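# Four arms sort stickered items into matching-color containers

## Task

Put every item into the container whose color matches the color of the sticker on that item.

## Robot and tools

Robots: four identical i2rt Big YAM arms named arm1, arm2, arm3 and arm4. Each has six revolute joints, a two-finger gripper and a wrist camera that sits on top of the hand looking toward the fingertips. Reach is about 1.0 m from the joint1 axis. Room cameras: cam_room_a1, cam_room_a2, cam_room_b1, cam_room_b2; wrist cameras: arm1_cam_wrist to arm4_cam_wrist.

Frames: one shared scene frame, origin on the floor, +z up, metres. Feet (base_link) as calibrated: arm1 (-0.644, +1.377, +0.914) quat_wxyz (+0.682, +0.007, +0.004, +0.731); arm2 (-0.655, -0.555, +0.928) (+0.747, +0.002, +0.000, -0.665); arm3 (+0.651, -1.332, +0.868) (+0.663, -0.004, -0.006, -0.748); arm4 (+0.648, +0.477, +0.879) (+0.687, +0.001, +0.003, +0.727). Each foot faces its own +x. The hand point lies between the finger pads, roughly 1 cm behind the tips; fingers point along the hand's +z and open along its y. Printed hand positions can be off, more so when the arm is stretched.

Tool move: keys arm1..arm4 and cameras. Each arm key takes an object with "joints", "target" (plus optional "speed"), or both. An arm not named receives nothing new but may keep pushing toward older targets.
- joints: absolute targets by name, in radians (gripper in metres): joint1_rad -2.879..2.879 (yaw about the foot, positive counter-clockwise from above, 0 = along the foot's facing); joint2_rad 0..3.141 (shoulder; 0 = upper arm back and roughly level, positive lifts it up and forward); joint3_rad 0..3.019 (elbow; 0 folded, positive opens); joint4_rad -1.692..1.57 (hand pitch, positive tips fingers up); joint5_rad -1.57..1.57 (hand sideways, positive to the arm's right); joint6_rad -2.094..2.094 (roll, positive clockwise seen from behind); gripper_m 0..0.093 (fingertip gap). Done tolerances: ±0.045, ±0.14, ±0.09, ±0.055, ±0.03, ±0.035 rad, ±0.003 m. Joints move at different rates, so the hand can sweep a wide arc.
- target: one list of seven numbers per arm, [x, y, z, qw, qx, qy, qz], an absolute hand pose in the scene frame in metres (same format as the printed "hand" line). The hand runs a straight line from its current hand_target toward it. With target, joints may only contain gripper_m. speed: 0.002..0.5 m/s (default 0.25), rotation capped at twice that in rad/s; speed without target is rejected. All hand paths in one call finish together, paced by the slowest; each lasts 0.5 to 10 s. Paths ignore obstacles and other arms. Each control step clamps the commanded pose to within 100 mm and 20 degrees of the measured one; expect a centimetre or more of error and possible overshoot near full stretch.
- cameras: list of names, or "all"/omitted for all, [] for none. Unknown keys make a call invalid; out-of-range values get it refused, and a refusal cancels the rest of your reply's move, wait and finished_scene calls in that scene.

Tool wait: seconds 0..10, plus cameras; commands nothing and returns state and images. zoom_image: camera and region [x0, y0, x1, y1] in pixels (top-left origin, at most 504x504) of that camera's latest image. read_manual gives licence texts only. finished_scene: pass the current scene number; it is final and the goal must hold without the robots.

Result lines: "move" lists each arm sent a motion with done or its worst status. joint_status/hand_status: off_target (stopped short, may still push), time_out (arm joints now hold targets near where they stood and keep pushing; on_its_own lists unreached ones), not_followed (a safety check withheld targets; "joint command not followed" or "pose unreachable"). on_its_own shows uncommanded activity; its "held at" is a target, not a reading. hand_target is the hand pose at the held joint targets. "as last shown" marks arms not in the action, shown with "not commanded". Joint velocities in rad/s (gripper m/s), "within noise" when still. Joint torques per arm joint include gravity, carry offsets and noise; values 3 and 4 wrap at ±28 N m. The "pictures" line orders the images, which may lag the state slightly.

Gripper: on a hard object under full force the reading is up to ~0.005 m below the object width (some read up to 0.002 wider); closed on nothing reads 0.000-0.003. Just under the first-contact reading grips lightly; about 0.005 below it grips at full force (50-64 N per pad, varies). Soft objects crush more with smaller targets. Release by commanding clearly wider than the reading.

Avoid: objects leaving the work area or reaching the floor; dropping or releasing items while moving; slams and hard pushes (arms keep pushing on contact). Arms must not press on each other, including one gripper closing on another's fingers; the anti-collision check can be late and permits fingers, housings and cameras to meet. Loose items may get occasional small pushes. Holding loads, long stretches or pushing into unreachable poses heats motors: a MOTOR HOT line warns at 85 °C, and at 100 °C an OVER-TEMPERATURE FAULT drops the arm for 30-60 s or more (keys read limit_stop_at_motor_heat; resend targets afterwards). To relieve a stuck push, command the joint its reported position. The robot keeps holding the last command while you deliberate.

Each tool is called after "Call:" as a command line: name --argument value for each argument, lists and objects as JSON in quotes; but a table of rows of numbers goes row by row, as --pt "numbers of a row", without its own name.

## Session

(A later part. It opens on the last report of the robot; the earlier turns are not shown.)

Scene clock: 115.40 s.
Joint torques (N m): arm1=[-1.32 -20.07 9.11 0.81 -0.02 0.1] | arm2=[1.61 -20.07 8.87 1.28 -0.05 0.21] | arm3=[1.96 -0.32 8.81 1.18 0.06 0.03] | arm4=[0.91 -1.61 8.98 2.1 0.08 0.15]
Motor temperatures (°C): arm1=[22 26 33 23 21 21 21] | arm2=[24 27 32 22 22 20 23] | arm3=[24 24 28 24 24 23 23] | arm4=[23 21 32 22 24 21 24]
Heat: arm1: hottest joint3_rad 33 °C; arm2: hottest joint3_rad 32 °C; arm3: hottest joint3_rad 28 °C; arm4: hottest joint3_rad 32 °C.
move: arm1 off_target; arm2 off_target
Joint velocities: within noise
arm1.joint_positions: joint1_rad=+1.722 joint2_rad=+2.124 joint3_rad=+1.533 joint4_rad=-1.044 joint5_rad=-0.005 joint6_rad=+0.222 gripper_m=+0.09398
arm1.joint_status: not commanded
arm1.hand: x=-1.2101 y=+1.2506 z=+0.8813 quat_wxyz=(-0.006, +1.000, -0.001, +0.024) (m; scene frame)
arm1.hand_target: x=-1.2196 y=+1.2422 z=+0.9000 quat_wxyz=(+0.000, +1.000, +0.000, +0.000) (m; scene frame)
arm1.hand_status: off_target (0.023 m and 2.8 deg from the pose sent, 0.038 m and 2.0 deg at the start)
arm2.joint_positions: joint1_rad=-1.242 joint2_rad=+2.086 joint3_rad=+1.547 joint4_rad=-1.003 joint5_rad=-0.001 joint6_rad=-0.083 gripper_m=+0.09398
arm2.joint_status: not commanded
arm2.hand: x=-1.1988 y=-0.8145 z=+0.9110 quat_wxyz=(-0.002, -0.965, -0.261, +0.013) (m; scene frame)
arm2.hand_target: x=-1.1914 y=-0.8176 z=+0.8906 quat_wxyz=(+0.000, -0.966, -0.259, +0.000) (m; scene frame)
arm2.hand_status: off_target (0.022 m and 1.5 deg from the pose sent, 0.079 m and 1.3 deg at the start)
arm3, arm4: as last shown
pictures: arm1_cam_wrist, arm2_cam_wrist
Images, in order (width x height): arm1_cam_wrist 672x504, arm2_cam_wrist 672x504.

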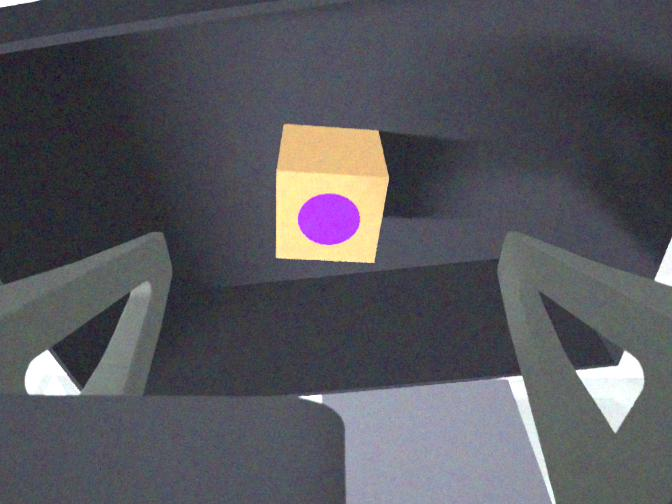

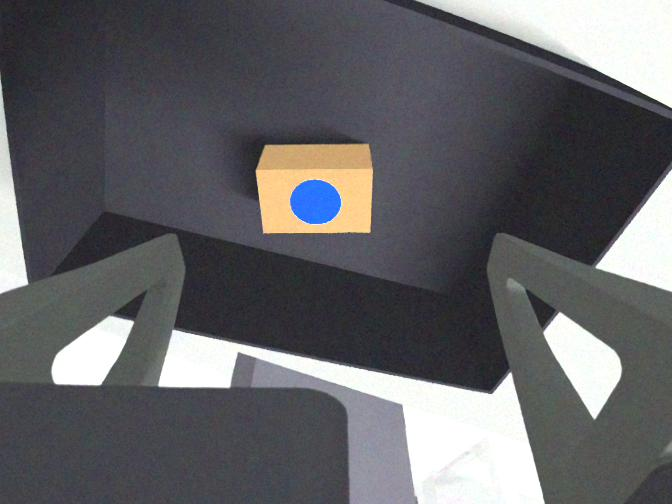

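Call:
move --arm1 '{"target":[-1.208,1.24,0.864,0,1,0,0]}' --arm2 '{"target":[-1.180,-0.82,0.842,0,0.966,0.259,0]}' --cameras '["arm1_cam_wrist","arm2_cam_wrist"]'

Scene clock: 131.17 s.
Joint torques (N m): arm1=[-0.79 -16.67 8.73 0.96 0.02 0.1] | arm2=[1.38 -20.48 8.2 1.26 -0.06 0.2] | arm3=[2.08 -0.32 8.83 1.2 0.06 0.02] | arm4=[1.49 -1.55 8.92 2.1 0.09 0.14]
Motor temperatures (°C): arm1=[22 27 32 23 21 21 21] | arm2=[24 26 30 22 22 20 23] | arm3=[24 24 28 24 24 23 23] | arm4=[23 21 32 22 24 21 24]
Heat: arm1: hottest joint3_rad 32 °C; arm2: hottest joint3_rad 30 °C; arm3: hottest joint3_rad 28 °C; arm4: hottest joint3_rad 32 °C.
move: arm1 done; arm2 off_target
Joint velocities: within noise
arm1.joint_positions: joint1_rad=+1.731 joint2_rad=+2.124 joint3_rad=+1.475 joint4_rad=-0.953 joint5_rad=-0.005 joint6_rad=+0.230 gripper_m=+0.09398
arm1.joint_status: not commanded
arm1.hand: x=-1.2045 y=+1.2467 z=+0.8628 quat_wxyz=(-0.002, +1.000, -0.001, +0.008) (m; scene frame)
arm1.hand_target: x=-1.2078 y=+1.2400 z=+0.8640 quat_wxyz=(+0.000, +1.000, +0.000, +0.000) (m; scene frame)
arm1.hand_status: done (0.008 m and 1.0 deg from the pose sent, 0.020 m and 2.8 deg at the start)
arm2.joint_positions: joint1_rad=-1.228 joint2_rad=+2.145 joint3_rad=+1.490 joint4_rad=-0.892 joint5_rad=-0.001 joint6_rad=-0.071 gripper_m=+0.09398
arm2.joint_status: not commanded
arm2.hand: x=-1.1867 y=-0.8184 z=+0.8596 quat_wxyz=(-0.002, -0.965, -0.262, +0.010) (m; scene frame)
arm2.hand_target: x=-1.1796 y=-0.8197 z=+0.8424 quat_wxyz=(+0.000, -0.966, -0.259, +0.000) (m; scene frame)
arm2.hand_status: off_target (0.019 m and 1.3 deg from the pose sent, 0.072 m and 1.5 deg at the start)
arm3, arm4: as last shown
pictures: arm1_cam_wrist, arm2_cam_wrist
Images, in order (width x height): arm1_cam_wrist 672x504, arm2_cam_wrist 672x504.

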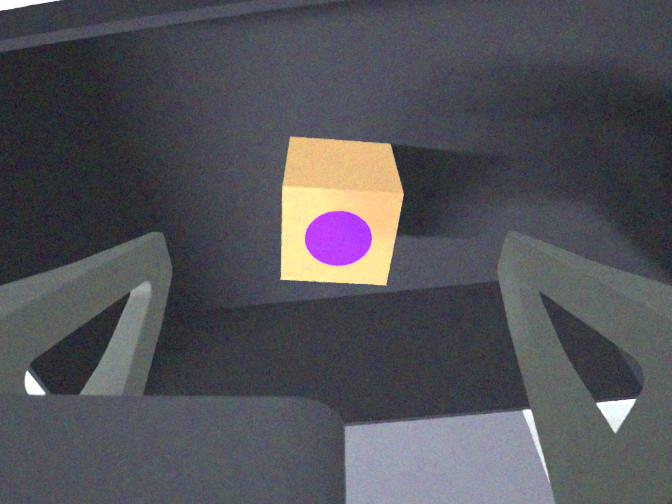

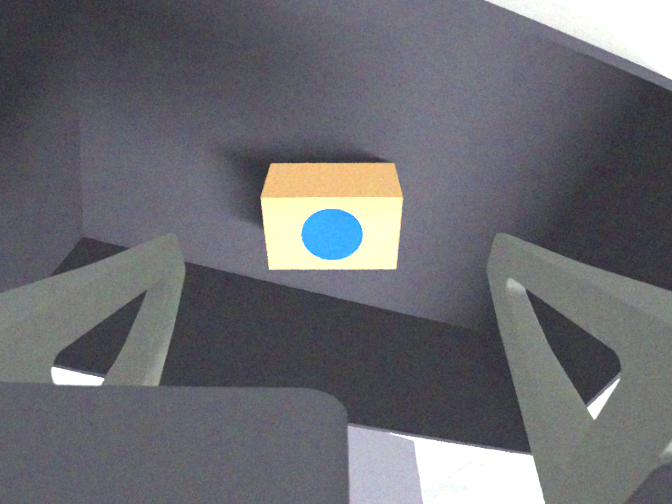

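Call:
move --arm1 '{"target":[-1.203,1.24,0.825,0,1,0,0],"speed":0.1}' --arm2 '{"target":[-1.174,-0.82,0.808,0,0.966,0.259,0],"speed":0.1}' --cameras '["arm1_cam_wrist","arm2_cam_wrist"]'

Scene clock: 142.17 s.
Joint torques (N m): arm1=[-1.38 -16.79 8.21 0.95 -0.01 0.11] | arm2=[1.38 -20.01 7.64 1.25 -0.05 0.21] | arm3=[1.9 -0.32 8.8 1.16 0.06 0.02] | arm4=[1.32 -1.73 8.88 2.22 0.09 0.17]
Motor temperatures (°C): arm1=[22 27 32 23 21 21 21] | arm2=[24 27 30 22 22 20 23] | arm3=[24 24 28 24 24 23 23] | arm4=[23 21 33 22 24 21 24]
Heat: arm1: hottest joint3_rad 32 °C; arm2: hottest joint3_rad 30 °C; arm3: hottest joint3_rad 28 °C; arm4: hottest joint3_rad 33 °C.
move: arm1 done; arm2 off_target
Joint velocities: within noise
arm1.joint_positions: joint1_rad=+1.731 joint2_rad=+2.169 joint3_rad=+1.443 joint4_rad=-0.869 joint5_rad=-0.005 joint6_rad=+0.233 gripper_m=+0.09398
arm1.joint_status: not commanded
arm1.hand: x=-1.2012 y=+1.2472 z=+0.8283 quat_wxyz=(-0.001, +1.000, -0.002, +0.004) (m; scene frame)
arm1.hand_target: x=-1.2029 y=+1.2400 z=+0.8250 quat_wxyz=(+0.000, +1.000, +0.000, +0.000) (m; scene frame)
arm1.hand_status: done (0.008 m and 0.5 deg from the pose sent, 0.038 m and 1.0 deg at the start)
arm2.joint_positions: joint1_rad=-1.224 joint2_rad=+2.187 joint3_rad=+1.469 joint4_rad=-0.821 joint5_rad=-0.001 joint6_rad=-0.066 gripper_m=+0.09398
arm2.joint_status: not commanded
arm2.hand: x=-1.1842 y=-0.8191 z=+0.8293 quat_wxyz=(-0.002, -0.965, -0.262, +0.014) (m; scene frame)
arm2.hand_target: x=-1.1735 y=-0.8197 z=+0.8086 quat_wxyz=(+0.000, -0.966, -0.259, +0.000) (m; scene frame)
arm2.hand_status: off_target (0.024 m and 1.7 deg from the pose sent, 0.053 m and 1.3 deg at the start)
arm3, arm4: as last shown
pictures: arm1_cam_wrist, arm2_cam_wrist
Images, in order (width x height): arm1_cam_wrist 672x504, arm2_cam_wrist 672x504.

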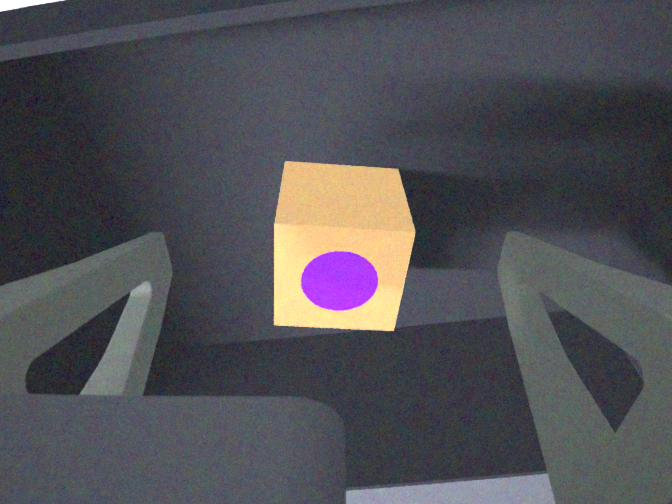

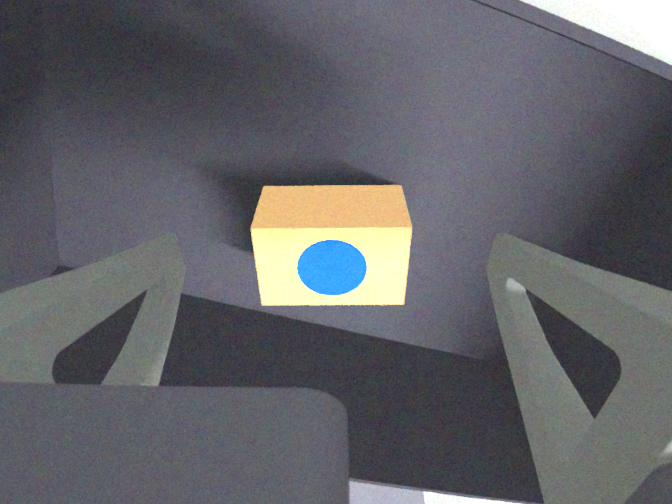

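Call:
move --arm1 '{"target":[-1.155,1.242,0.805,0,1,0,0],"speed":0.1}' --arm2 '{"target":[-1.124,-0.79,0.785,0,0.966,0.259,0],"speed":0.1}' --cameras '["arm1_cam_wrist","arm2_cam_wrist"]'

Scene clock: 175.83 s.
Joint torques (N m): arm1=[-1.2 -17.96 6.75 0.92 0.02 0.2] | arm2=[0.85 -22.18 6.23 1.2 -0.07 0.13] | arm3=[1.96 -0.26 8.77 1.17 0.07 0.04] | arm4=[0.85 -1.85 8.92 2.11 0.05 0.14]
Motor temperatures (°C): arm1=[22 27 30 23 21 21 21] | arm2=[24 28 28 22 22 20 23] | arm3=[24 24 29 24 24 23 23] | arm4=[23 21 33 22 24 21 24]
Heat: arm1: hottest joint3_rad 30 °C; arm2: hottest joint2_rad 28 °C; arm3: hottest joint3_rad 29 °C; arm4: hottest joint3_rad 33 °C.
move: arm1 off_target; arm2 done
Joint velocities: within noise
arm1.joint_positions: joint1_rad=+1.752 joint2_rad=+2.154 joint3_rad=+1.271 joint4_rad=-0.746 joint5_rad=-0.006 joint6_rad=+0.251 gripper_m=+0.09398
arm1.joint_status: not commanded
arm1.hand: x=-1.1445 y=+1.2499 z=+0.7900 quat_wxyz=(-0.006, +1.000, -0.001, +0.021) (m; scene frame)
arm1.hand_target: x=-1.1547 y=+1.2421 z=+0.8049 quat_wxyz=(+0.000, +1.000, +0.000, +0.000) (m; scene frame)
arm1.hand_status: off_target (0.020 m and 2.5 deg from the pose sent, 0.052 m and 0.5 deg at the start)
arm2.joint_positions: joint1_rad=-1.224 joint2_rad=+2.178 joint3_rad=+1.260 joint4_rad=-0.669 joint5_rad=-0.001 joint6_rad=-0.066 gripper_m=+0.09398
arm2.joint_status: not commanded
arm2.hand: x=-1.1217 y=-0.7878 z=+0.7802 quat_wxyz=(+0.002, -0.965, -0.262, -0.009) (m; scene frame)
arm2.hand_target: x=-1.1239 y=-0.7900 z=+0.7850 quat_wxyz=(+0.000, -0.966, -0.259, +0.000) (m; scene frame)
arm2.hand_status: done (0.006 m and 1.1 deg from the pose sent, 0.080 m and 1.7 deg at the start)
arm3.joint_positions: joint1_rad=+1.490 joint2_rad=+0.795 joint3_rad=+1.520 joint4_rad=-1.599 joint5_rad=-0.001 joint6_rad=-0.008 gripper_m=+0.09398
arm3.joint_status: not commanded
arm3.hand: x=+0.8942 y=-1.3748 z=+1.3815 quat_wxyz=(-0.341, -0.089, -0.935, +0.042) (m; scene frame)
arm3.hand_target: x=+0.8953 y=-1.3724 z=+1.3867 quat_wxyz=(-0.345, -0.087, -0.934, +0.039) (m; scene frame)
arm3.hand_status: not commanded
arm4: as last shown
pictures: arm1_cam_wrist, arm2_cam_wrist
Images, in order (width x height): arm1_cam_wrist 672x504, arm2_cam_wrist 672x504.

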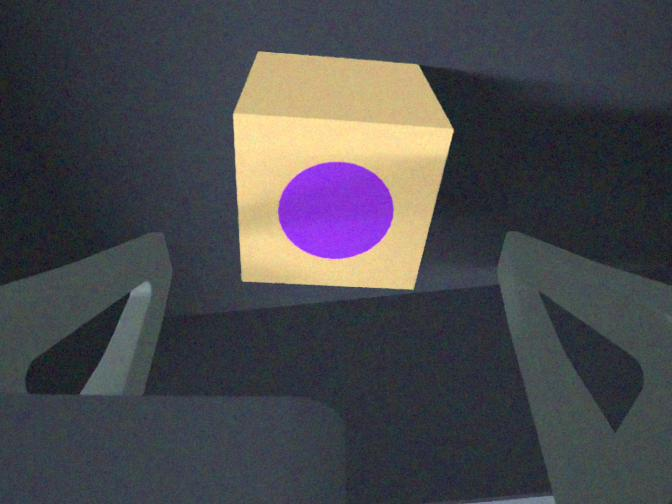

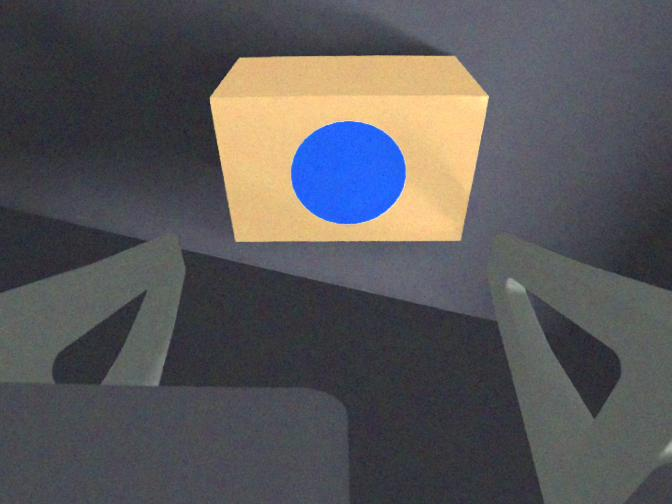

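Call:
move --arm1 '{"target":[-1.158,1.242,0.765,0,1,0,0],"speed":0.1}' --arm2 '{"target":[-1.130,-0.789,0.735,0,0.966,0.259,0],"speed":0.1}' --cameras '["arm1_cam_wrist","arm2_cam_wrist"]'

Scene clock: 183.37 s.
Joint torques (N m): arm1=[-0.91 -15.38 7.65 0.84 0 0.13] | arm2=[0.44 -18.9 8.39 1.18 -0.06 0.07] | arm3=[1.9 -0.21 8.8 1.2 0.06 0.03] | arm4=[0.91 -1.55 8.85 2.15 0.07 0.14]
Motor temperatures (°C): arm1=[22 27 30 23 21 21 21] | arm2=[24 28 28 22 22 20 23] | arm3=[24 24 29 24 24 23 23] | arm4=[23 21 33 22 24 21 24]
Heat: arm1: hottest joint3_rad 30 °C; arm2: hottest joint2_rad 28 °C; arm3: hottest joint3_rad 29 °C; arm4: hottest joint3_rad 33 °C.
move: arm1 off_target; arm2 off_target
Joint velocities: within noise
arm1.joint_positions: joint1_rad=+1.752 joint2_rad=+2.203 joint3_rad=+1.271 joint4_rad=-0.676 joint5_rad=-0.006 joint6_rad=+0.251 gripper_m=+0.09398
arm1.joint_status: not commanded
arm1.hand: x=-1.1486 y=+1.2491 z=+0.7648 quat_wxyz=(-0.003, +1.000, -0.001, +0.011) (m; scene frame)
arm1.hand_target: x=-1.1578 y=+1.2421 z=+0.7652 quat_wxyz=(+0.000, +1.000, +0.000, +0.000) (m; scene frame)
arm1.hand_status: off_target (0.012 m and 1.3 deg from the pose sent, 0.029 m and 2.5 deg at the start)
arm2.joint_positions: joint1_rad=-1.224 joint2_rad=+2.253 joint3_rad=+1.260 joint4_rad=-0.589 joint5_rad=-0.001 joint6_rad=-0.066 gripper_m=+0.09398
arm2.joint_status: not commanded
arm2.hand: x=-1.1191 y=-0.7864 z=+0.7421 quat_wxyz=(+0.002, -0.965, -0.262, -0.007) (m; scene frame)
arm2.hand_target: x=-1.1296 y=-0.7889 z=+0.7353 quat_wxyz=(+0.000, -0.966, -0.259, +0.000) (m; scene frame)
arm2.hand_status: off_target (0.013 m and 0.9 deg from the pose sent, 0.046 m and 1.1 deg at the start)
arm3: as last shown
arm4.joint_positions: joint1_rad=+0.895 joint2_rad=+0.804 joint3_rad=+1.555 joint4_rad=-0.969 joint5_rad=+0.000 joint6_rad=-0.012 gripper_m=+0.09401
arm4.joint_status: not commanded
arm4.hand: x=+0.3846 y=+0.6700 z=+1.5376 quat_wxyz=(-0.193, +0.743, -0.234, -0.597) (m; scene frame)
arm4.hand_target: x=+0.3880 y=+0.6658 z=+1.5524 quat_wxyz=(-0.192, +0.730, -0.233, -0.613) (m; scene frame)
arm4.hand_status: not commanded
pictures: arm1_cam_wrist, arm2_cam_wrist
Images, in order (width x height): arm1_cam_wrist 672x504, arm2_cam_wrist 672x504.

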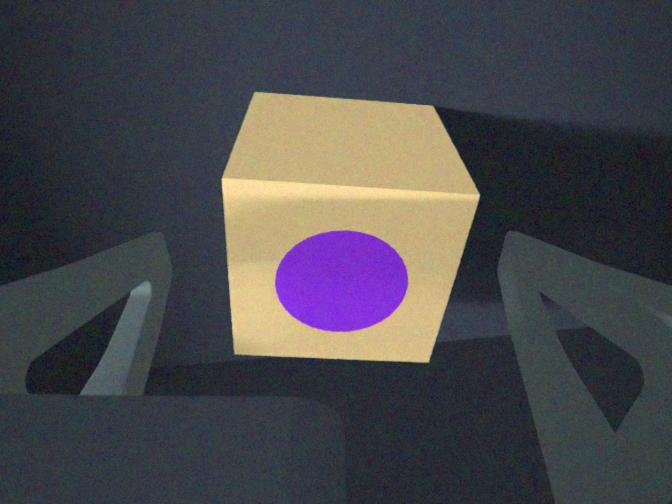

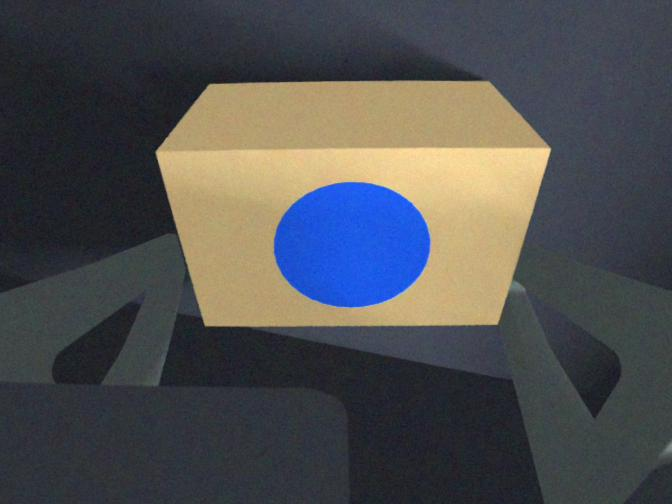

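Call:
move --arm1 '{"target":[-1.161,1.243,0.748,0,1,0,0],"speed":0.1}' --arm2 '{"target":[-1.140,-0.786,0.722,0,0.966,0.259,0],"speed":0.1}' --cameras '["arm1_cam_wrist","arm2_cam_wrist"]'

Call:
move --arm1 '{"joints":{"gripper_m":0.03}}' --arm2 '{"joints":{"gripper_m":0.05}}' --cameras '["arm1_cam_wrist","arm2_cam_wrist"]'

Scene clock: 189.47 s.
Joint torques (N m): arm1=[-1.14 -15.44 8.58 1.01 0.02 0.05] | arm2=[-0.03 -18.02 8.98 1.18 -0.06 -0.06] | arm3=[1.9 -0.38 8.83 1.22 0.06 0.03] | arm4=[1.03 -1.67 8.85 2.13 0.08 0.17]
Motor temperatures (°C): arm1=[22 27 30 23 21 21 21] | arm2=[24 28 28 22 22 20 23] | arm3=[24 24 29 24 24 23 23] | arm4=[23 21 33 22 24 21 24]
Heat: arm1: hottest joint3_rad 30 °C; arm2: hottest joint2_rad 28 °C; arm3: hottest joint3_rad 29 °C; arm4: hottest joint3_rad 33 °C.
move: arm1 off_target; arm2 off_target
Joint velocities: within noise
arm1.joint_positions: joint1_rad=+1.752 joint2_rad=+2.239 joint3_rad=+1.271 joint4_rad=-0.650 joint5_rad=-0.006 joint6_rad=+0.251 gripper_m=+0.09398
arm1.joint_status: not commanded
arm1.hand: x=-1.1447 y=+1.2502 z=+0.7470 quat_wxyz=(-0.004, +1.000, -0.001, +0.016) (m; scene frame)
arm1.hand_target: x=-1.1605 y=+1.2432 z=+0.7484 quat_wxyz=(+0.000, +1.000, +0.000, +0.000) (m; scene frame)
arm1.hand_status: off_target (0.018 m and 1.9 deg from the pose sent, 0.022 m and 1.3 deg at the start)
arm2.joint_positions: joint1_rad=-1.233 joint2_rad=+2.278 joint3_rad=+1.287 joint4_rad=-0.582 joint5_rad=-0.001 joint6_rad=-0.066 gripper_m=+0.09398
arm2.joint_status: not commanded
arm2.hand: x=-1.1289 y=-0.7865 z=+0.7351 quat_wxyz=(+0.001, -0.966, -0.258, -0.003) (m; scene frame)
arm2.hand_target: x=-1.1395 y=-0.7858 z=+0.7226 quat_wxyz=(+0.000, -0.966, -0.259, +0.000) (m; scene frame)
arm2.hand_status: off_target (0.017 m and 0.4 deg from the pose sent, 0.029 m and 0.9 deg at the start)
arm3, arm4: as last shown
pictures: arm1_cam_wrist, arm2_cam_wrist
Images, in order (width x height): arm1_cam_wrist 672x504, arm2_cam_wrist 672x504.

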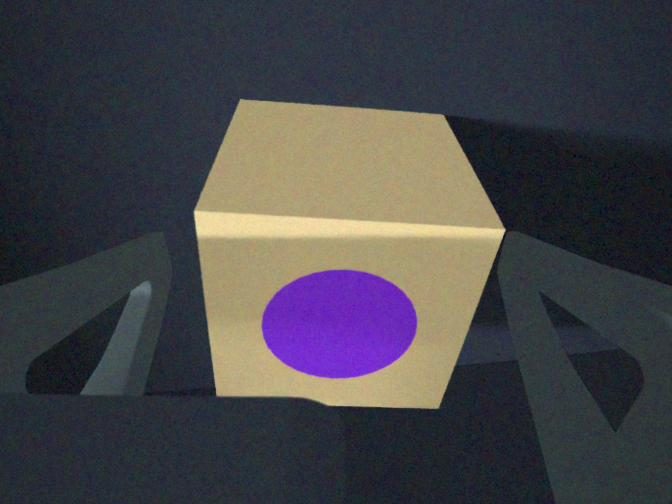

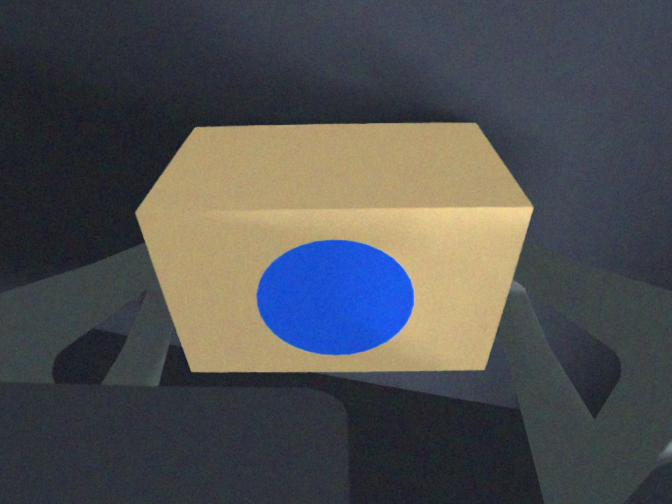

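Scene clock: 190.10 s.
Joint torques (N m): arm1=[-1.79 -15.21 8.64 0.85 0.03 0.06] | arm2=[0.03 -18.14 8.91 1.13 -0.06 -0.06] | arm3=[1.9 -0.38 8.83 1.21 0.07 0.04] | arm4=[0.97 -1.38 8.91 2.07 0.07 0.17]
Motor temperatures (°C): arm1=[22 27 30 23 21 21 21] | arm2=[24 28 28 22 22 20 23] | arm3=[24 24 29 24 24 23 23] | arm4=[23 21 33 22 24 21 24]
Heat: arm1: hottest joint3_rad 30 °C; arm2: hottest joint2_rad 28 °C; arm3: hottest joint3_rad 29 °C; arm4: hottest joint3_rad 33 °C.
move: arm1 off_target; arm2 off_target
Joint velocities: within noise
arm1.joint_positions: joint1_rad=+1.752 joint2_rad=+2.239 joint3_rad=+1.271 joint4_rad=-0.650 joint5_rad=-0.006 joint6_rad=+0.251 gripper_m=+0.05367
arm1.joint_status: gripper_m off_target (ended at +0.05370, target +0.03000)
arm1.hand: x=-1.1447 y=+1.2502 z=+0.7470 quat_wxyz=(-0.004, +1.000, -0.001, +0.016) (m; scene frame)
arm1.hand_target: x=-1.1605 y=+1.2432 z=+0.7484 quat_wxyz=(+0.000, +1.000, +0.000, +0.000) (m; scene frame)
arm1.hand_status: not commanded
arm2.joint_positions: joint1_rad=-1.233 joint2_rad=+2.279 joint3_rad=+1.287 joint4_rad=-0.582 joint5_rad=-0.001 joint6_rad=-0.066 gripper_m=+0.06891
arm2.joint_status: gripper_m off_target (ended at +0.06894, target +0.05000)
arm2.hand: x=-1.1293 y=-0.7865 z=+0.7351 quat_wxyz=(+0.001, -0.966, -0.258, -0.003) (m; scene frame)
arm2.hand_target: x=-1.1395 y=-0.7857 z=+0.7225 quat_wxyz=(+0.000, -0.966, -0.259, +0.000) (m; scene frame)
arm2.hand_status: not commanded
arm3, arm4: as last shown
pictures: arm1_cam_wrist, arm2_cam_wrist
Images, in order (width x height): arm1_cam_wrist 672x504, arm2_cam_wrist 672x504.

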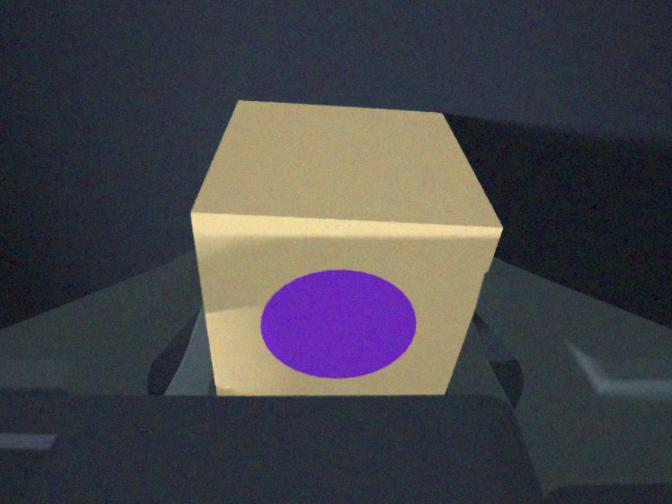

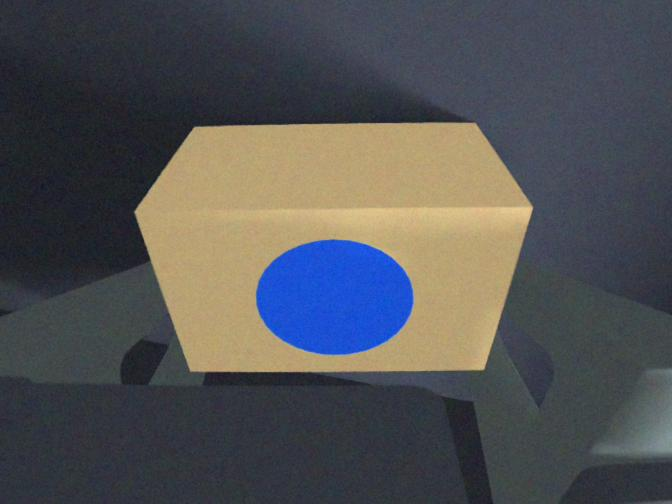

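Call:
move --arm1 '{"target":[-1.05,1.27,1.15,0,1,0,0],"speed":0.2}' --arm2 '{"target":[-1.05,-0.73,1.15,0,0.966,0.259,0],"speed":0.2}' --arm4 '{"target":[0.34,0.72,1.22,0.1151,-0.8811,0.2778,0.3650]}'

Scene clock: 213.20 s.
Joint torques (N m): arm1=[-1.32 -9.41 14.9 -0.05 0 0.05] | arm2=[0.03 -13.74 14.8 0.09 -0.05 -0.07] | arm3=[2.08 -0.26 8.79 1.18 0.06 0.03] | arm4=[0.38 -4.66 9.57 1.87 -0.06 -0.11]
Motor temperatures (°C): arm1=[22 27 31 23 21 21 22] | arm2=[24 28 29 22 22 20 24] | arm3=[24 24 29 24 24 23 23] | arm4=[23 21 33 22 24 21 24]
Heat: arm1: hottest joint3_rad 31 °C; arm2: hottest joint3_rad 29 °C; arm3: hottest joint3_rad 29 °C; arm4: hottest joint3_rad 33 °C.
move: arm1 off_target; arm2 off_target; arm4 done
Joint velocities: within noise
arm1.joint_positions: joint1_rad=+1.752 joint2_rad=+1.464 joint3_rad=+1.301 joint4_rad=-1.472 joint5_rad=-0.006 joint6_rad=+0.251 gripper_m=+0.05368
arm1.joint_status: not commanded
arm1.hand: x=-1.0377 y=+1.2749 z=+1.1267 quat_wxyz=(-0.007, +1.000, -0.001, +0.024) (m; scene frame)
arm1.hand_target: x=-1.0490 y=+1.2704 z=+1.1498 quat_wxyz=(+0.000, +1.000, +0.000, +0.000) (m; scene frame)
arm1.hand_status: off_target (0.027 m and 2.9 deg from the pose sent, 0.414 m and 1.9 deg at the start)
arm2.joint_positions: joint1_rad=-1.263 joint2_rad=+1.464 joint3_rad=+1.301 joint4_rad=-1.437 joint5_rad=-0.001 joint6_rad=-0.094 gripper_m=+0.06891
arm2.joint_status: not commanded
arm2.hand: x=-1.0370 y=-0.7284 z=+1.1333 quat_wxyz=(+0.003, -0.966, -0.257, -0.016) (m; scene frame)
arm2.hand_target: x=-1.0494 y=-0.7296 z=+1.1500 quat_wxyz=(+0.000, -0.966, -0.259, +0.001) (m; scene frame)
arm2.hand_status: off_target (0.021 m and 1.9 deg from the pose sent, 0.426 m and 0.4 deg at the start)
arm3: as last shown
arm4.joint_positions: joint1_rad=+0.842 joint2_rad=+0.894 joint3_rad=+1.018 joint4_rad=-0.924 joint5_rad=-0.043 joint6_rad=-0.040 gripper_m=+0.09401
arm4.joint_status: not commanded
arm4.hand: x=+0.3416 y=+0.7145 z=+1.2194 quat_wxyz=(-0.110, +0.882, -0.281, -0.361) (m; scene frame)
arm4.hand_target: x=+0.3401 y=+0.7199 z=+1.2200 quat_wxyz=(-0.115, +0.881, -0.278, -0.365) (m; scene frame)
arm4.hand_status: done (0.006 m and 0.8 deg from the pose sent, 0.325 m and 32.6 deg at the start)
pictures: arm1_cam_wrist, arm2_cam_wrist, arm3_cam_wrist, arm4_cam_wrist, cam_room_a1, cam_room_a2, cam_room_b1, cam_room_b2
Images, in order (width x height): arm1_cam_wrist 672x504, arm2_cam_wrist 672x504, arm3_cam_wrist 672x504, arm4_cam_wrist 672x504, cam_room_a1 672x504, cam_room_a2 672x504, cam_room_b1 672x504, cam_room_b2 672x504.

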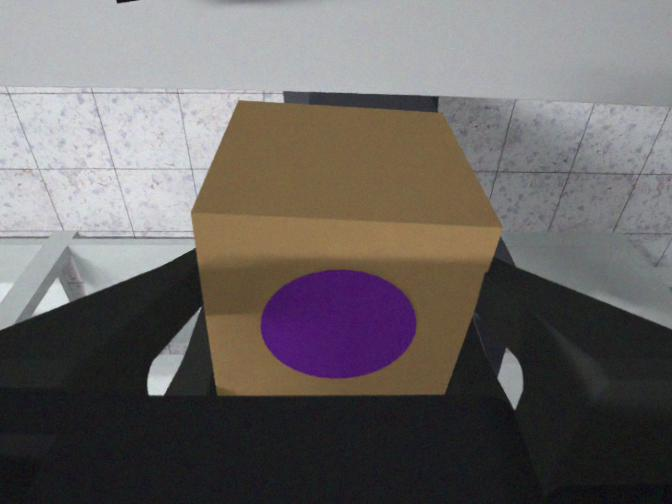

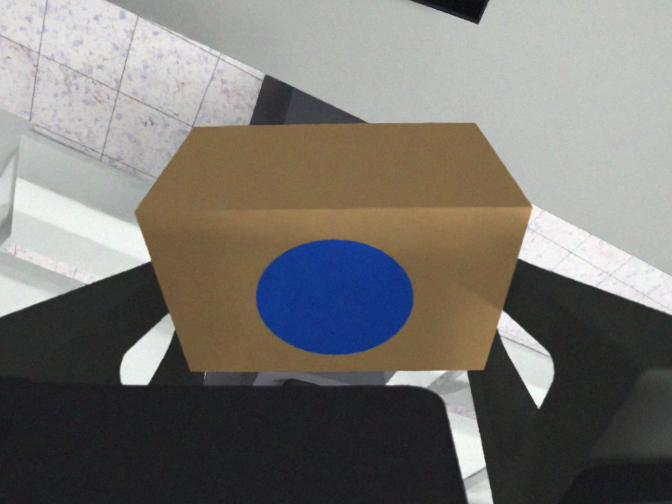

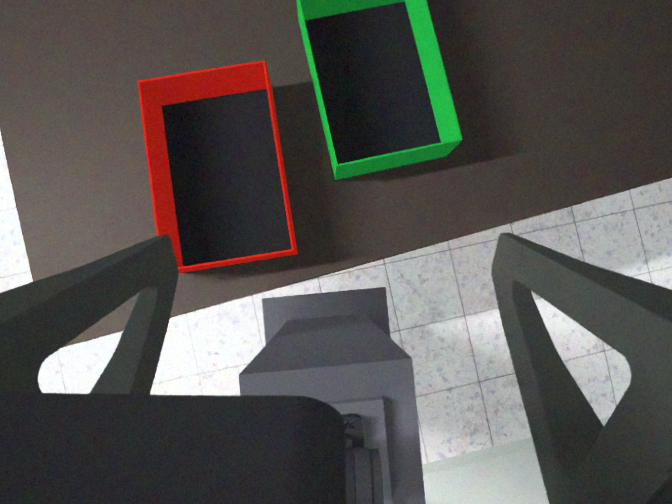

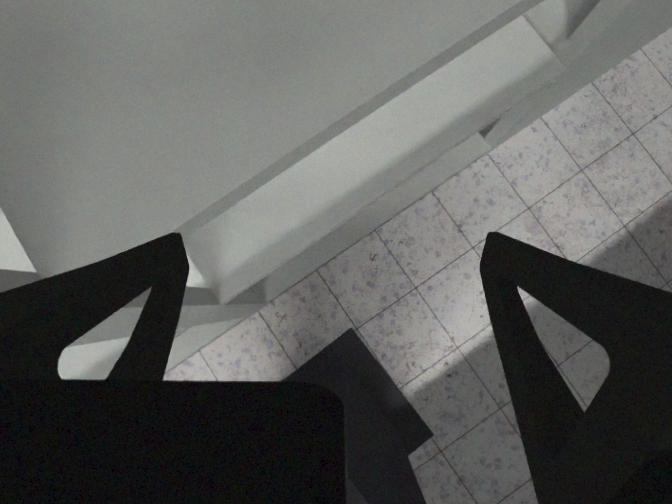

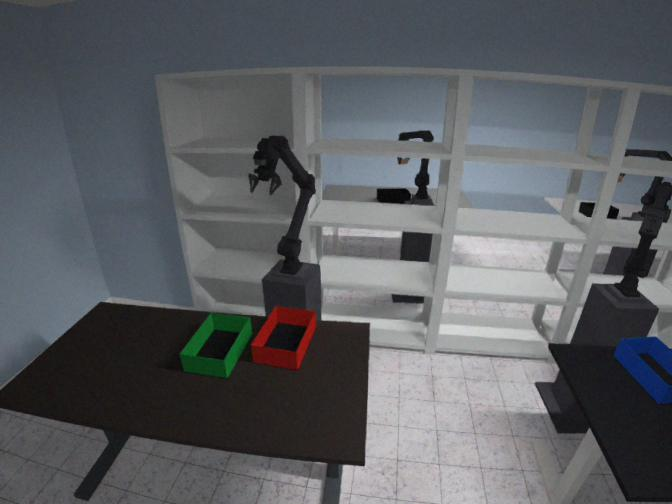

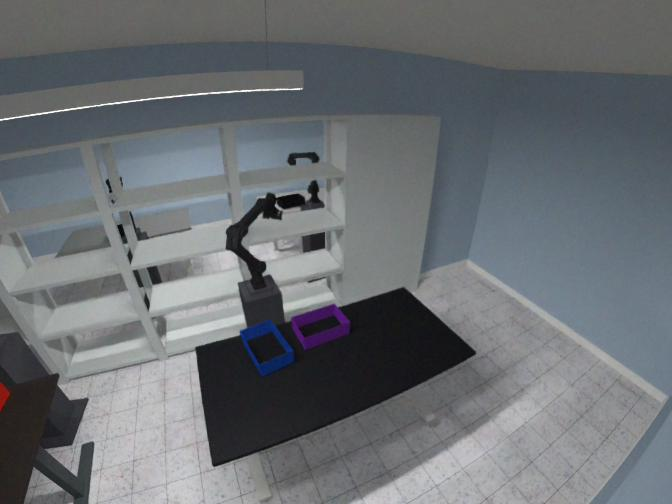

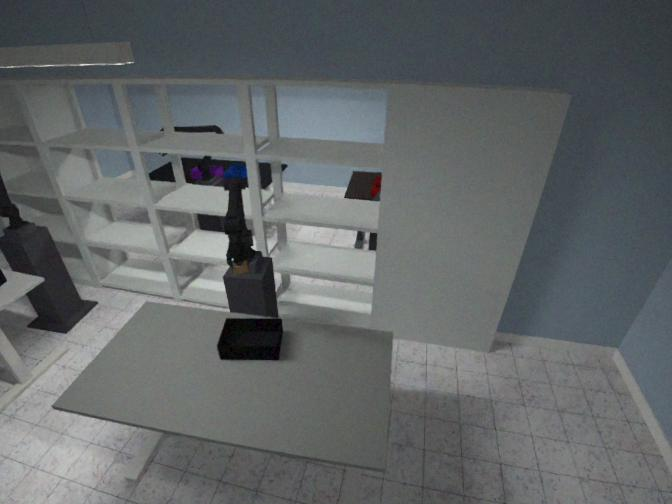

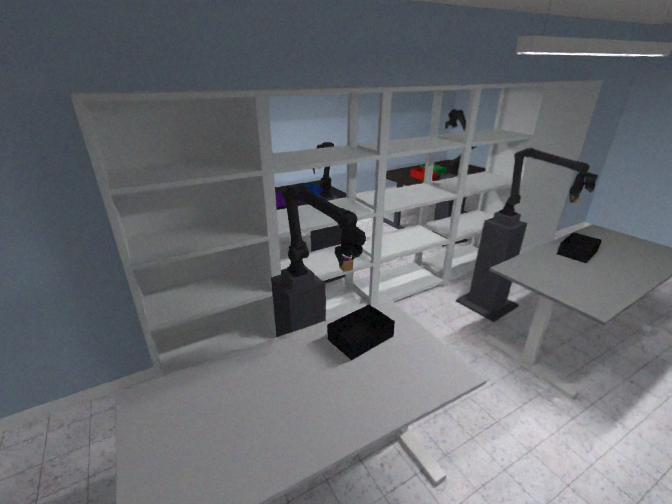

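Call:
move --arm4 '{"target":[0.42,0.63,1.15,0.2303,-0.6132,0.1933,0.7306]}' --cameras '["arm4_cam_wrist"]'

Scene clock: 239.87 s.
Joint torques (N m): arm1=[-1.9 -9.76 14.93 -0.08 0 0.07] | arm2=[-0.03 -13.8 14.82 0.18 -0.04 -0.07] | arm3=[2.08 -0.32 8.8 1.16 0.07 0.02] | arm4=[1.61 2.02 9.81 2.09 0.21 0.09]
Motor temperatures (°C): arm1=[22 27 35 23 21 21 22] | arm2=[24 27 31 22 22 20 24] | arm3=[24 24 29 24 24 23 23] | arm4=[23 21 32 22 24 21 24]
Heat: arm1: hottest joint3_rad 35 °C; arm2: hottest joint3_rad 31 °C; arm3: hottest joint3_rad 29 °C; arm4: hottest joint3_rad 32 °C.
move: arm4 done
Joint velocities: within noise
arm1, arm2, arm3: as last shown
arm2.hand: x=-1.0369 y=-0.7283 z=+1.1333 quat_wxyz=(+0.003, -0.966, -0.257, -0.016) (m; scene frame)
arm4.joint_positions: joint1_rad=+0.965 joint2_rad=+0.101 joint3_rad=+0.080 joint4_rad=+0.164 joint5_rad=+0.064 joint6_rad=-0.019 gripper_m=+0.09401
arm4.joint_status: not commanded
arm4.hand: x=+0.4188 y=+0.6327 z=+1.1426 quat_wxyz=(-0.230, +0.624, -0.197, -0.720) (m; scene frame)
arm4.hand_target: x=+0.4199 y=+0.6301 z=+1.1500 quat_wxyz=(-0.230, +0.613, -0.193, -0.730) (m; scene frame)
arm4.hand_status: done (0.008 m and 1.8 deg from the pose sent, 0.135 m and 55.6 deg at the start)
pictures: arm4_cam_wrist
Images, in order (width x height): arm4_cam_wrist 672x504.

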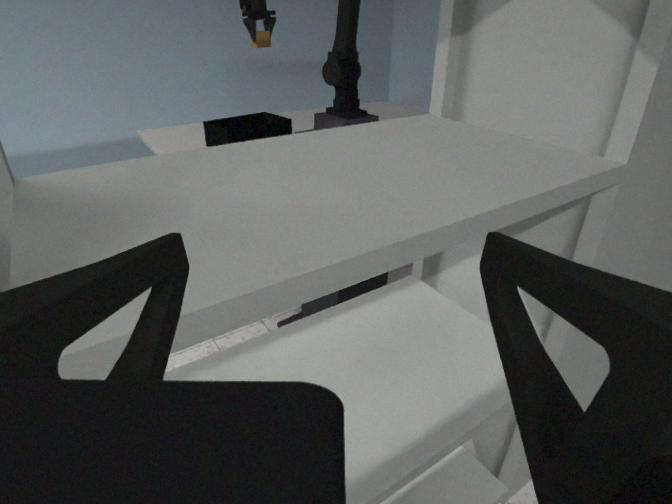

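Call:
move --arm1 '{"joints":{"joint2_rad":0.8,"joint3_rad":1.4,"joint4_rad":-1.6}}' --arm2 '{"joints":{"joint2_rad":0.8,"joint3_rad":1.4,"joint4_rad":-1.6,"joint6_rad":0}}' --arm4 '{"joints":{"joint1_rad":0.5}}' --cameras '[]'

Call:
move --arm1 '{"joints":{"joint1_rad":-2.29,"joint6_rad":0}}' --arm2 '{"joints":{"joint1_rad":2.16}}' --cameras '["cam_room_b2","cam_room_b1","arm1_cam_wrist","arm2_cam_wrist"]'

Scene clock: 276.87 s.
Joint torques (N m): arm1=[-1.67 1.14 12.03 1.14 0.03 0.03] | arm2=[-0.09 -2.02 12.36 1.48 -0.04 0.2] | arm3=[2.02 -0.21 8.79 1.17 0.06 0.03] | arm4=[0.44 1.73 9.73 2.02 0.15 0.07]
Motor temperatures (°C): arm1=[22 26 37 23 21 21 22] | arm2=[24 26 34 22 22 20 25] | arm3=[24 24 29 24 24 23 23] | arm4=[23 21 35 22 24 21 24]
Heat: arm1: hottest joint3_rad 37 °C; arm2: hottest joint3_rad 34 °C; arm3: hottest joint3_rad 29 °C; arm4: hottest joint3_rad 35 °C.
move: arm1 done; arm2 done; arm4 done
Joint velocities: within noise
arm1.joint_positions: joint1_rad=+1.752 joint2_rad=+0.799 joint3_rad=+1.374 joint4_rad=-1.594 joint5_rad=-0.006 joint6_rad=+0.251 gripper_m=+0.05368
arm1.joint_status: all done
arm1.hand: x=-0.8846 y=+1.3124 z=+1.3650 quat_wxyz=(+0.069, +0.960, +0.001, -0.270) (m; scene frame)
arm1.hand_target: x=-0.8830 y=+1.3117 z=+1.3759 quat_wxyz=(+0.072, +0.957, +0.002, -0.279) (m; scene frame)
arm1.hand_status: not commanded
arm2.joint_positions: joint1_rad=-1.263 joint2_rad=+0.795 joint3_rad=+1.376 joint4_rad=-1.592 joint5_rad=-0.001 joint6_rad=-0.014 gripper_m=+0.06892
arm2.joint_status: all done
arm2.hand: x=-0.8885 y=-0.6617 z=+1.3771 quat_wxyz=(-0.056, -0.938, -0.210, +0.269) (m; scene frame)
arm2.hand_target: x=-0.8891 y=-0.6595 z=+1.3854 quat_wxyz=(-0.057, -0.939, -0.199, +0.274) (m; scene frame)
arm2.hand_status: not commanded
arm3: as last shown
arm4.joint_positions: joint1_rad=+0.503 joint2_rad=+0.101 joint3_rad=+0.080 joint4_rad=+0.164 joint5_rad=+0.065 joint6_rad=-0.019 gripper_m=+0.09401
arm4.joint_status: all done
arm4.hand: x=+0.5119 y=+0.7191 z=+1.1419 quat_wxyz=(-0.389, +0.563, -0.335, -0.647) (m; scene frame)
arm4.hand_target: x=+0.5142 y=+0.7179 z=+1.1492 quat_wxyz=(-0.394, +0.552, -0.332, -0.655) (m; scene frame)
arm4.hand_status: not commanded
pictures: none
No camera images: "cameras" was empty.

Scene clock: 279.53 s.
Joint torques (N m): arm1=[-2.37 0.03 12.22 1.13 -0.06 -0.02] | arm2=[1.08 -2.9 12.38 1.5 0.11 0.18] | arm3=[1.9 -0.32 8.83 1.18 0.07 0.02] | arm4=[0.56 2.02 9.77 2.06 0.12 0.06]
Motor temperatures (°C): arm1=[22 26 37 23 21 21 23] | arm2=[24 26 34 22 22 20 25] | arm3=[24 24 29 24 24 23 23] | arm4=[23 21 36 22 24 21 24]
Heat: arm1: hottest joint3_rad 37 °C; arm2: hottest joint3_rad 34 °C; arm3: hottest joint3_rad 29 °C; arm4: hottest joint3_rad 36 °C.
move: arm1 done; arm2 done
Joint velocities: within noise
arm1.joint_positions: joint1_rad=-2.283 joint2_rad=+0.809 joint3_rad=+1.374 joint4_rad=-1.594 joint5_rad=-0.005 joint6_rad=+0.006 gripper_m=+0.05368
arm1.joint_status: all done
arm1.hand: x=-0.4295 y=+1.2211 z=+1.3555 quat_wxyz=(-0.247, -0.307, -0.915, +0.083) (m; scene frame)
arm1.hand_target: x=-0.4334 y=+1.2224 z=+1.3686 quat_wxyz=(-0.260, -0.305, -0.912, +0.088) (m; scene frame)
arm1.hand_status: not commanded
arm2.joint_positions: joint1_rad=+2.155 joint2_rad=+0.803 joint3_rad=+1.376 joint4_rad=-1.592 joint5_rad=-0.005 joint6_rad=-0.011 gripper_m=+0.06893
arm2.joint_status: all done
arm2.hand: x=-0.4594 y=-0.3902 z=+1.3770 quat_wxyz=(-0.257, +0.336, -0.901, -0.095) (m; scene frame)
arm2.hand_target: x=-0.4619 y=-0.3915 z=+1.3871 quat_wxyz=(-0.265, +0.332, -0.900, -0.099) (m; scene frame)
arm2.hand_status: not commanded
arm3, arm4: as last shown
pictures: arm1_cam_wrist, arm2_cam_wrist, cam_room_b1, cam_room_b2
Images, in order (width x height): arm1_cam_wrist 672x504, arm2_cam_wrist 672x504, cam_room_b1 672x504, cam_room_b2 672x504.

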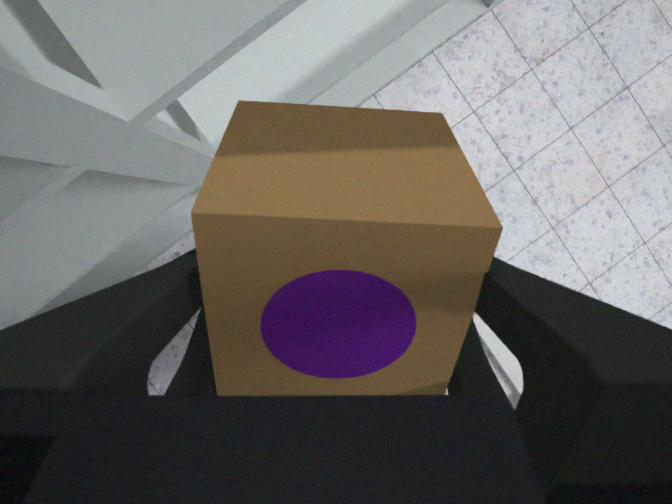

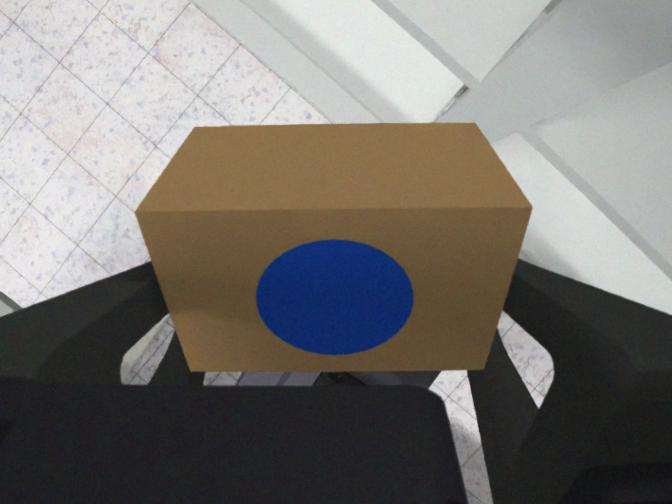

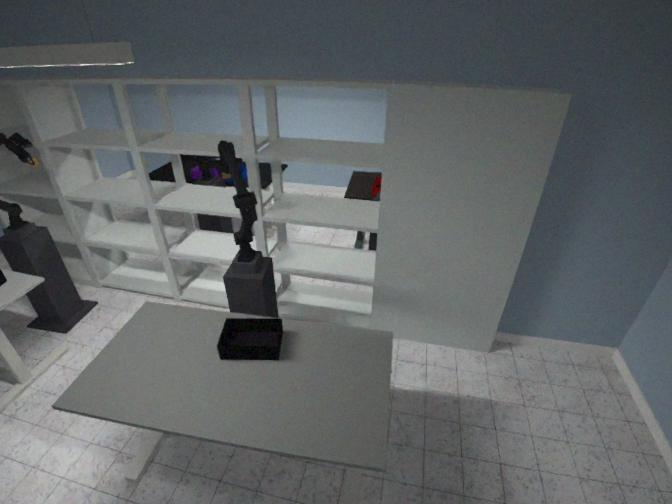

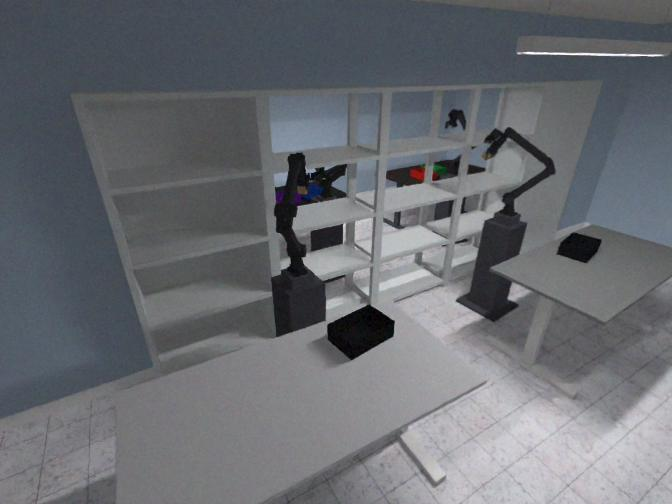

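Call:
move --arm1 '{"target":[-0.327,1.133,1.09,0,0.3214,0.9469,0],"speed":0.15}' --arm2 '{"target":[-0.351,-0.295,1.09,0,-0.3461,0.9382,0],"speed":0.15}' --cameras '["cam_room_b2","cam_room_b1","arm1_cam_wrist","arm2_cam_wrist"]'

Scene clock: 285.37 s.
Joint torques (N m): arm1=[-2.67 -8.64 11.64 1.05 -0.02 -0.06] | arm2=[1.44 -12.22 10.95 1.18 0.11 0.2] | arm3=[2.02 -0.44 8.83 1.18 0.07 0.03] | arm4=[0.85 1.67 9.73 2 0.12 0.06]
Motor temperatures (°C): arm1=[22 26 37 23 21 21 23] | arm2=[24 26 34 22 22 20 25] | arm3=[24 24 29 24 24 23 23] | arm4=[23 21 36 22 24 21 24]
Heat: arm1: hottest joint3_rad 37 °C; arm2: hottest joint3_rad 34 °C; arm3: hottest joint3_rad 29 °C; arm4: hottest joint3_rad 36 °C.
move: arm1 off_target; arm2 done
Joint velocities: within noise
arm1.joint_positions: joint1_rad=-2.290 joint2_rad=+1.401 joint3_rad=+1.144 joint4_rad=-1.337 joint5_rad=-0.007 joint6_rad=-0.001 gripper_m=+0.05368
arm1.joint_status: not commanded
arm1.hand: x=-0.3316 y=+1.1421 z=+1.0810 quat_wxyz=(+0.018, -0.319, -0.947, -0.006) (m; scene frame)
arm1.hand_target: x=-0.3273 y=+1.1332 z=+1.0901 quat_wxyz=(+0.000, -0.321, -0.947, +0.000) (m; scene frame)
arm1.hand_status: off_target (0.014 m and 2.1 deg from the pose sent, 0.298 m and 30.3 deg at the start)
arm2.joint_positions: joint1_rad=+2.155 joint2_rad=+1.422 joint3_rad=+1.135 joint4_rad=-1.298 joint5_rad=-0.002 joint6_rad=-0.011 gripper_m=+0.06893
arm2.joint_status: not commanded
arm2.hand: x=-0.3530 y=-0.3005 z=+1.0907 quat_wxyz=(+0.005, +0.349, -0.937, +0.000) (m; scene frame)
arm2.hand_target: x=-0.3511 y=-0.2951 z=+1.0899 quat_wxyz=(+0.000, +0.346, -0.938, +0.000) (m; scene frame)
arm2.hand_status: done (0.006 m and 0.7 deg from the pose sent, 0.321 m and 31.9 deg at the start)
arm3.joint_positions: joint1_rad=+1.490 joint2_rad=+0.795 joint3_rad=+1.520 joint4_rad=-1.599 joint5_rad=-0.001 joint6_rad=-0.008 gripper_m=+0.09398
arm3.joint_status: not commanded
arm3.hand: x=+0.8942 y=-1.3748 z=+1.3815 quat_wxyz=(-0.341, -0.089, -0.935, +0.042) (m; scene frame)
arm3.hand_target: x=+0.8953 y=-1.3724 z=+1.3867 quat_wxyz=(-0.345, -0.087, -0.934, +0.039) (m; scene frame)
arm3.hand_status: not commanded
arm4: as last shown
pictures: arm1_cam_wrist, arm2_cam_wrist, cam_room_b1, cam_room_b2
Images, in order (width x height): arm1_cam_wrist 672x504, arm2_cam_wrist 672x504, cam_room_b1 672x504, cam_room_b2 672x504.

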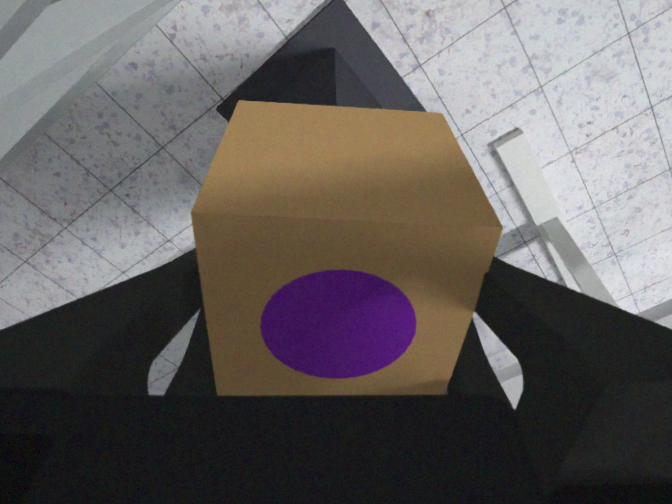

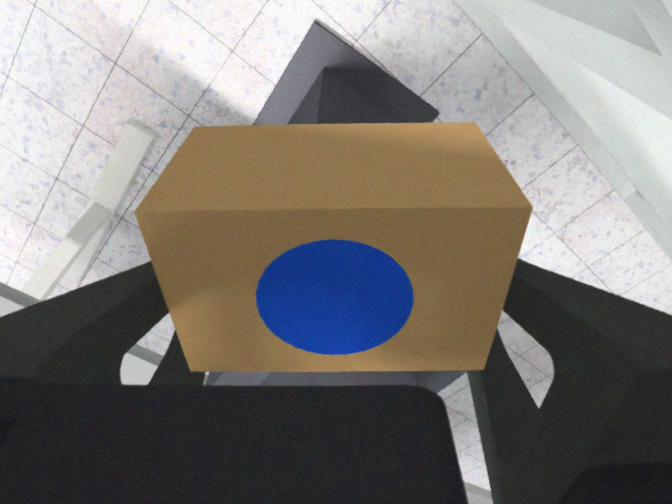

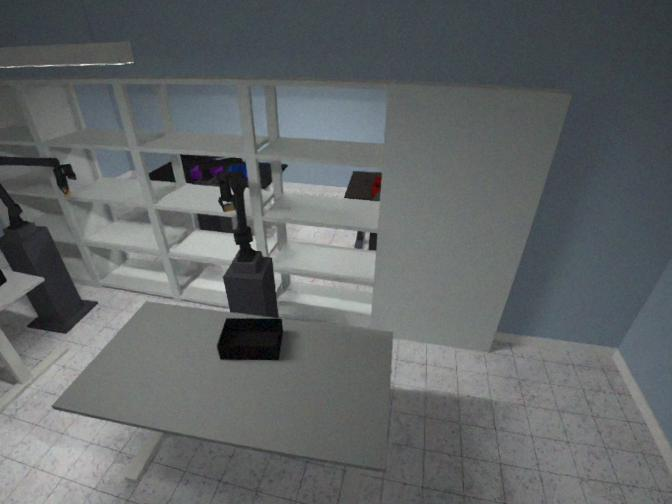

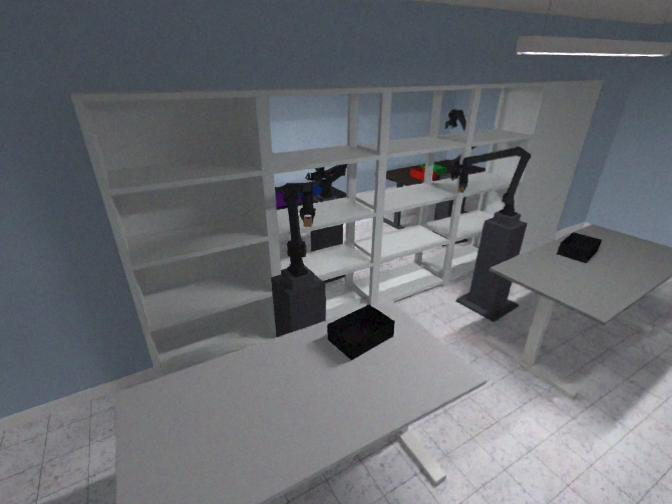

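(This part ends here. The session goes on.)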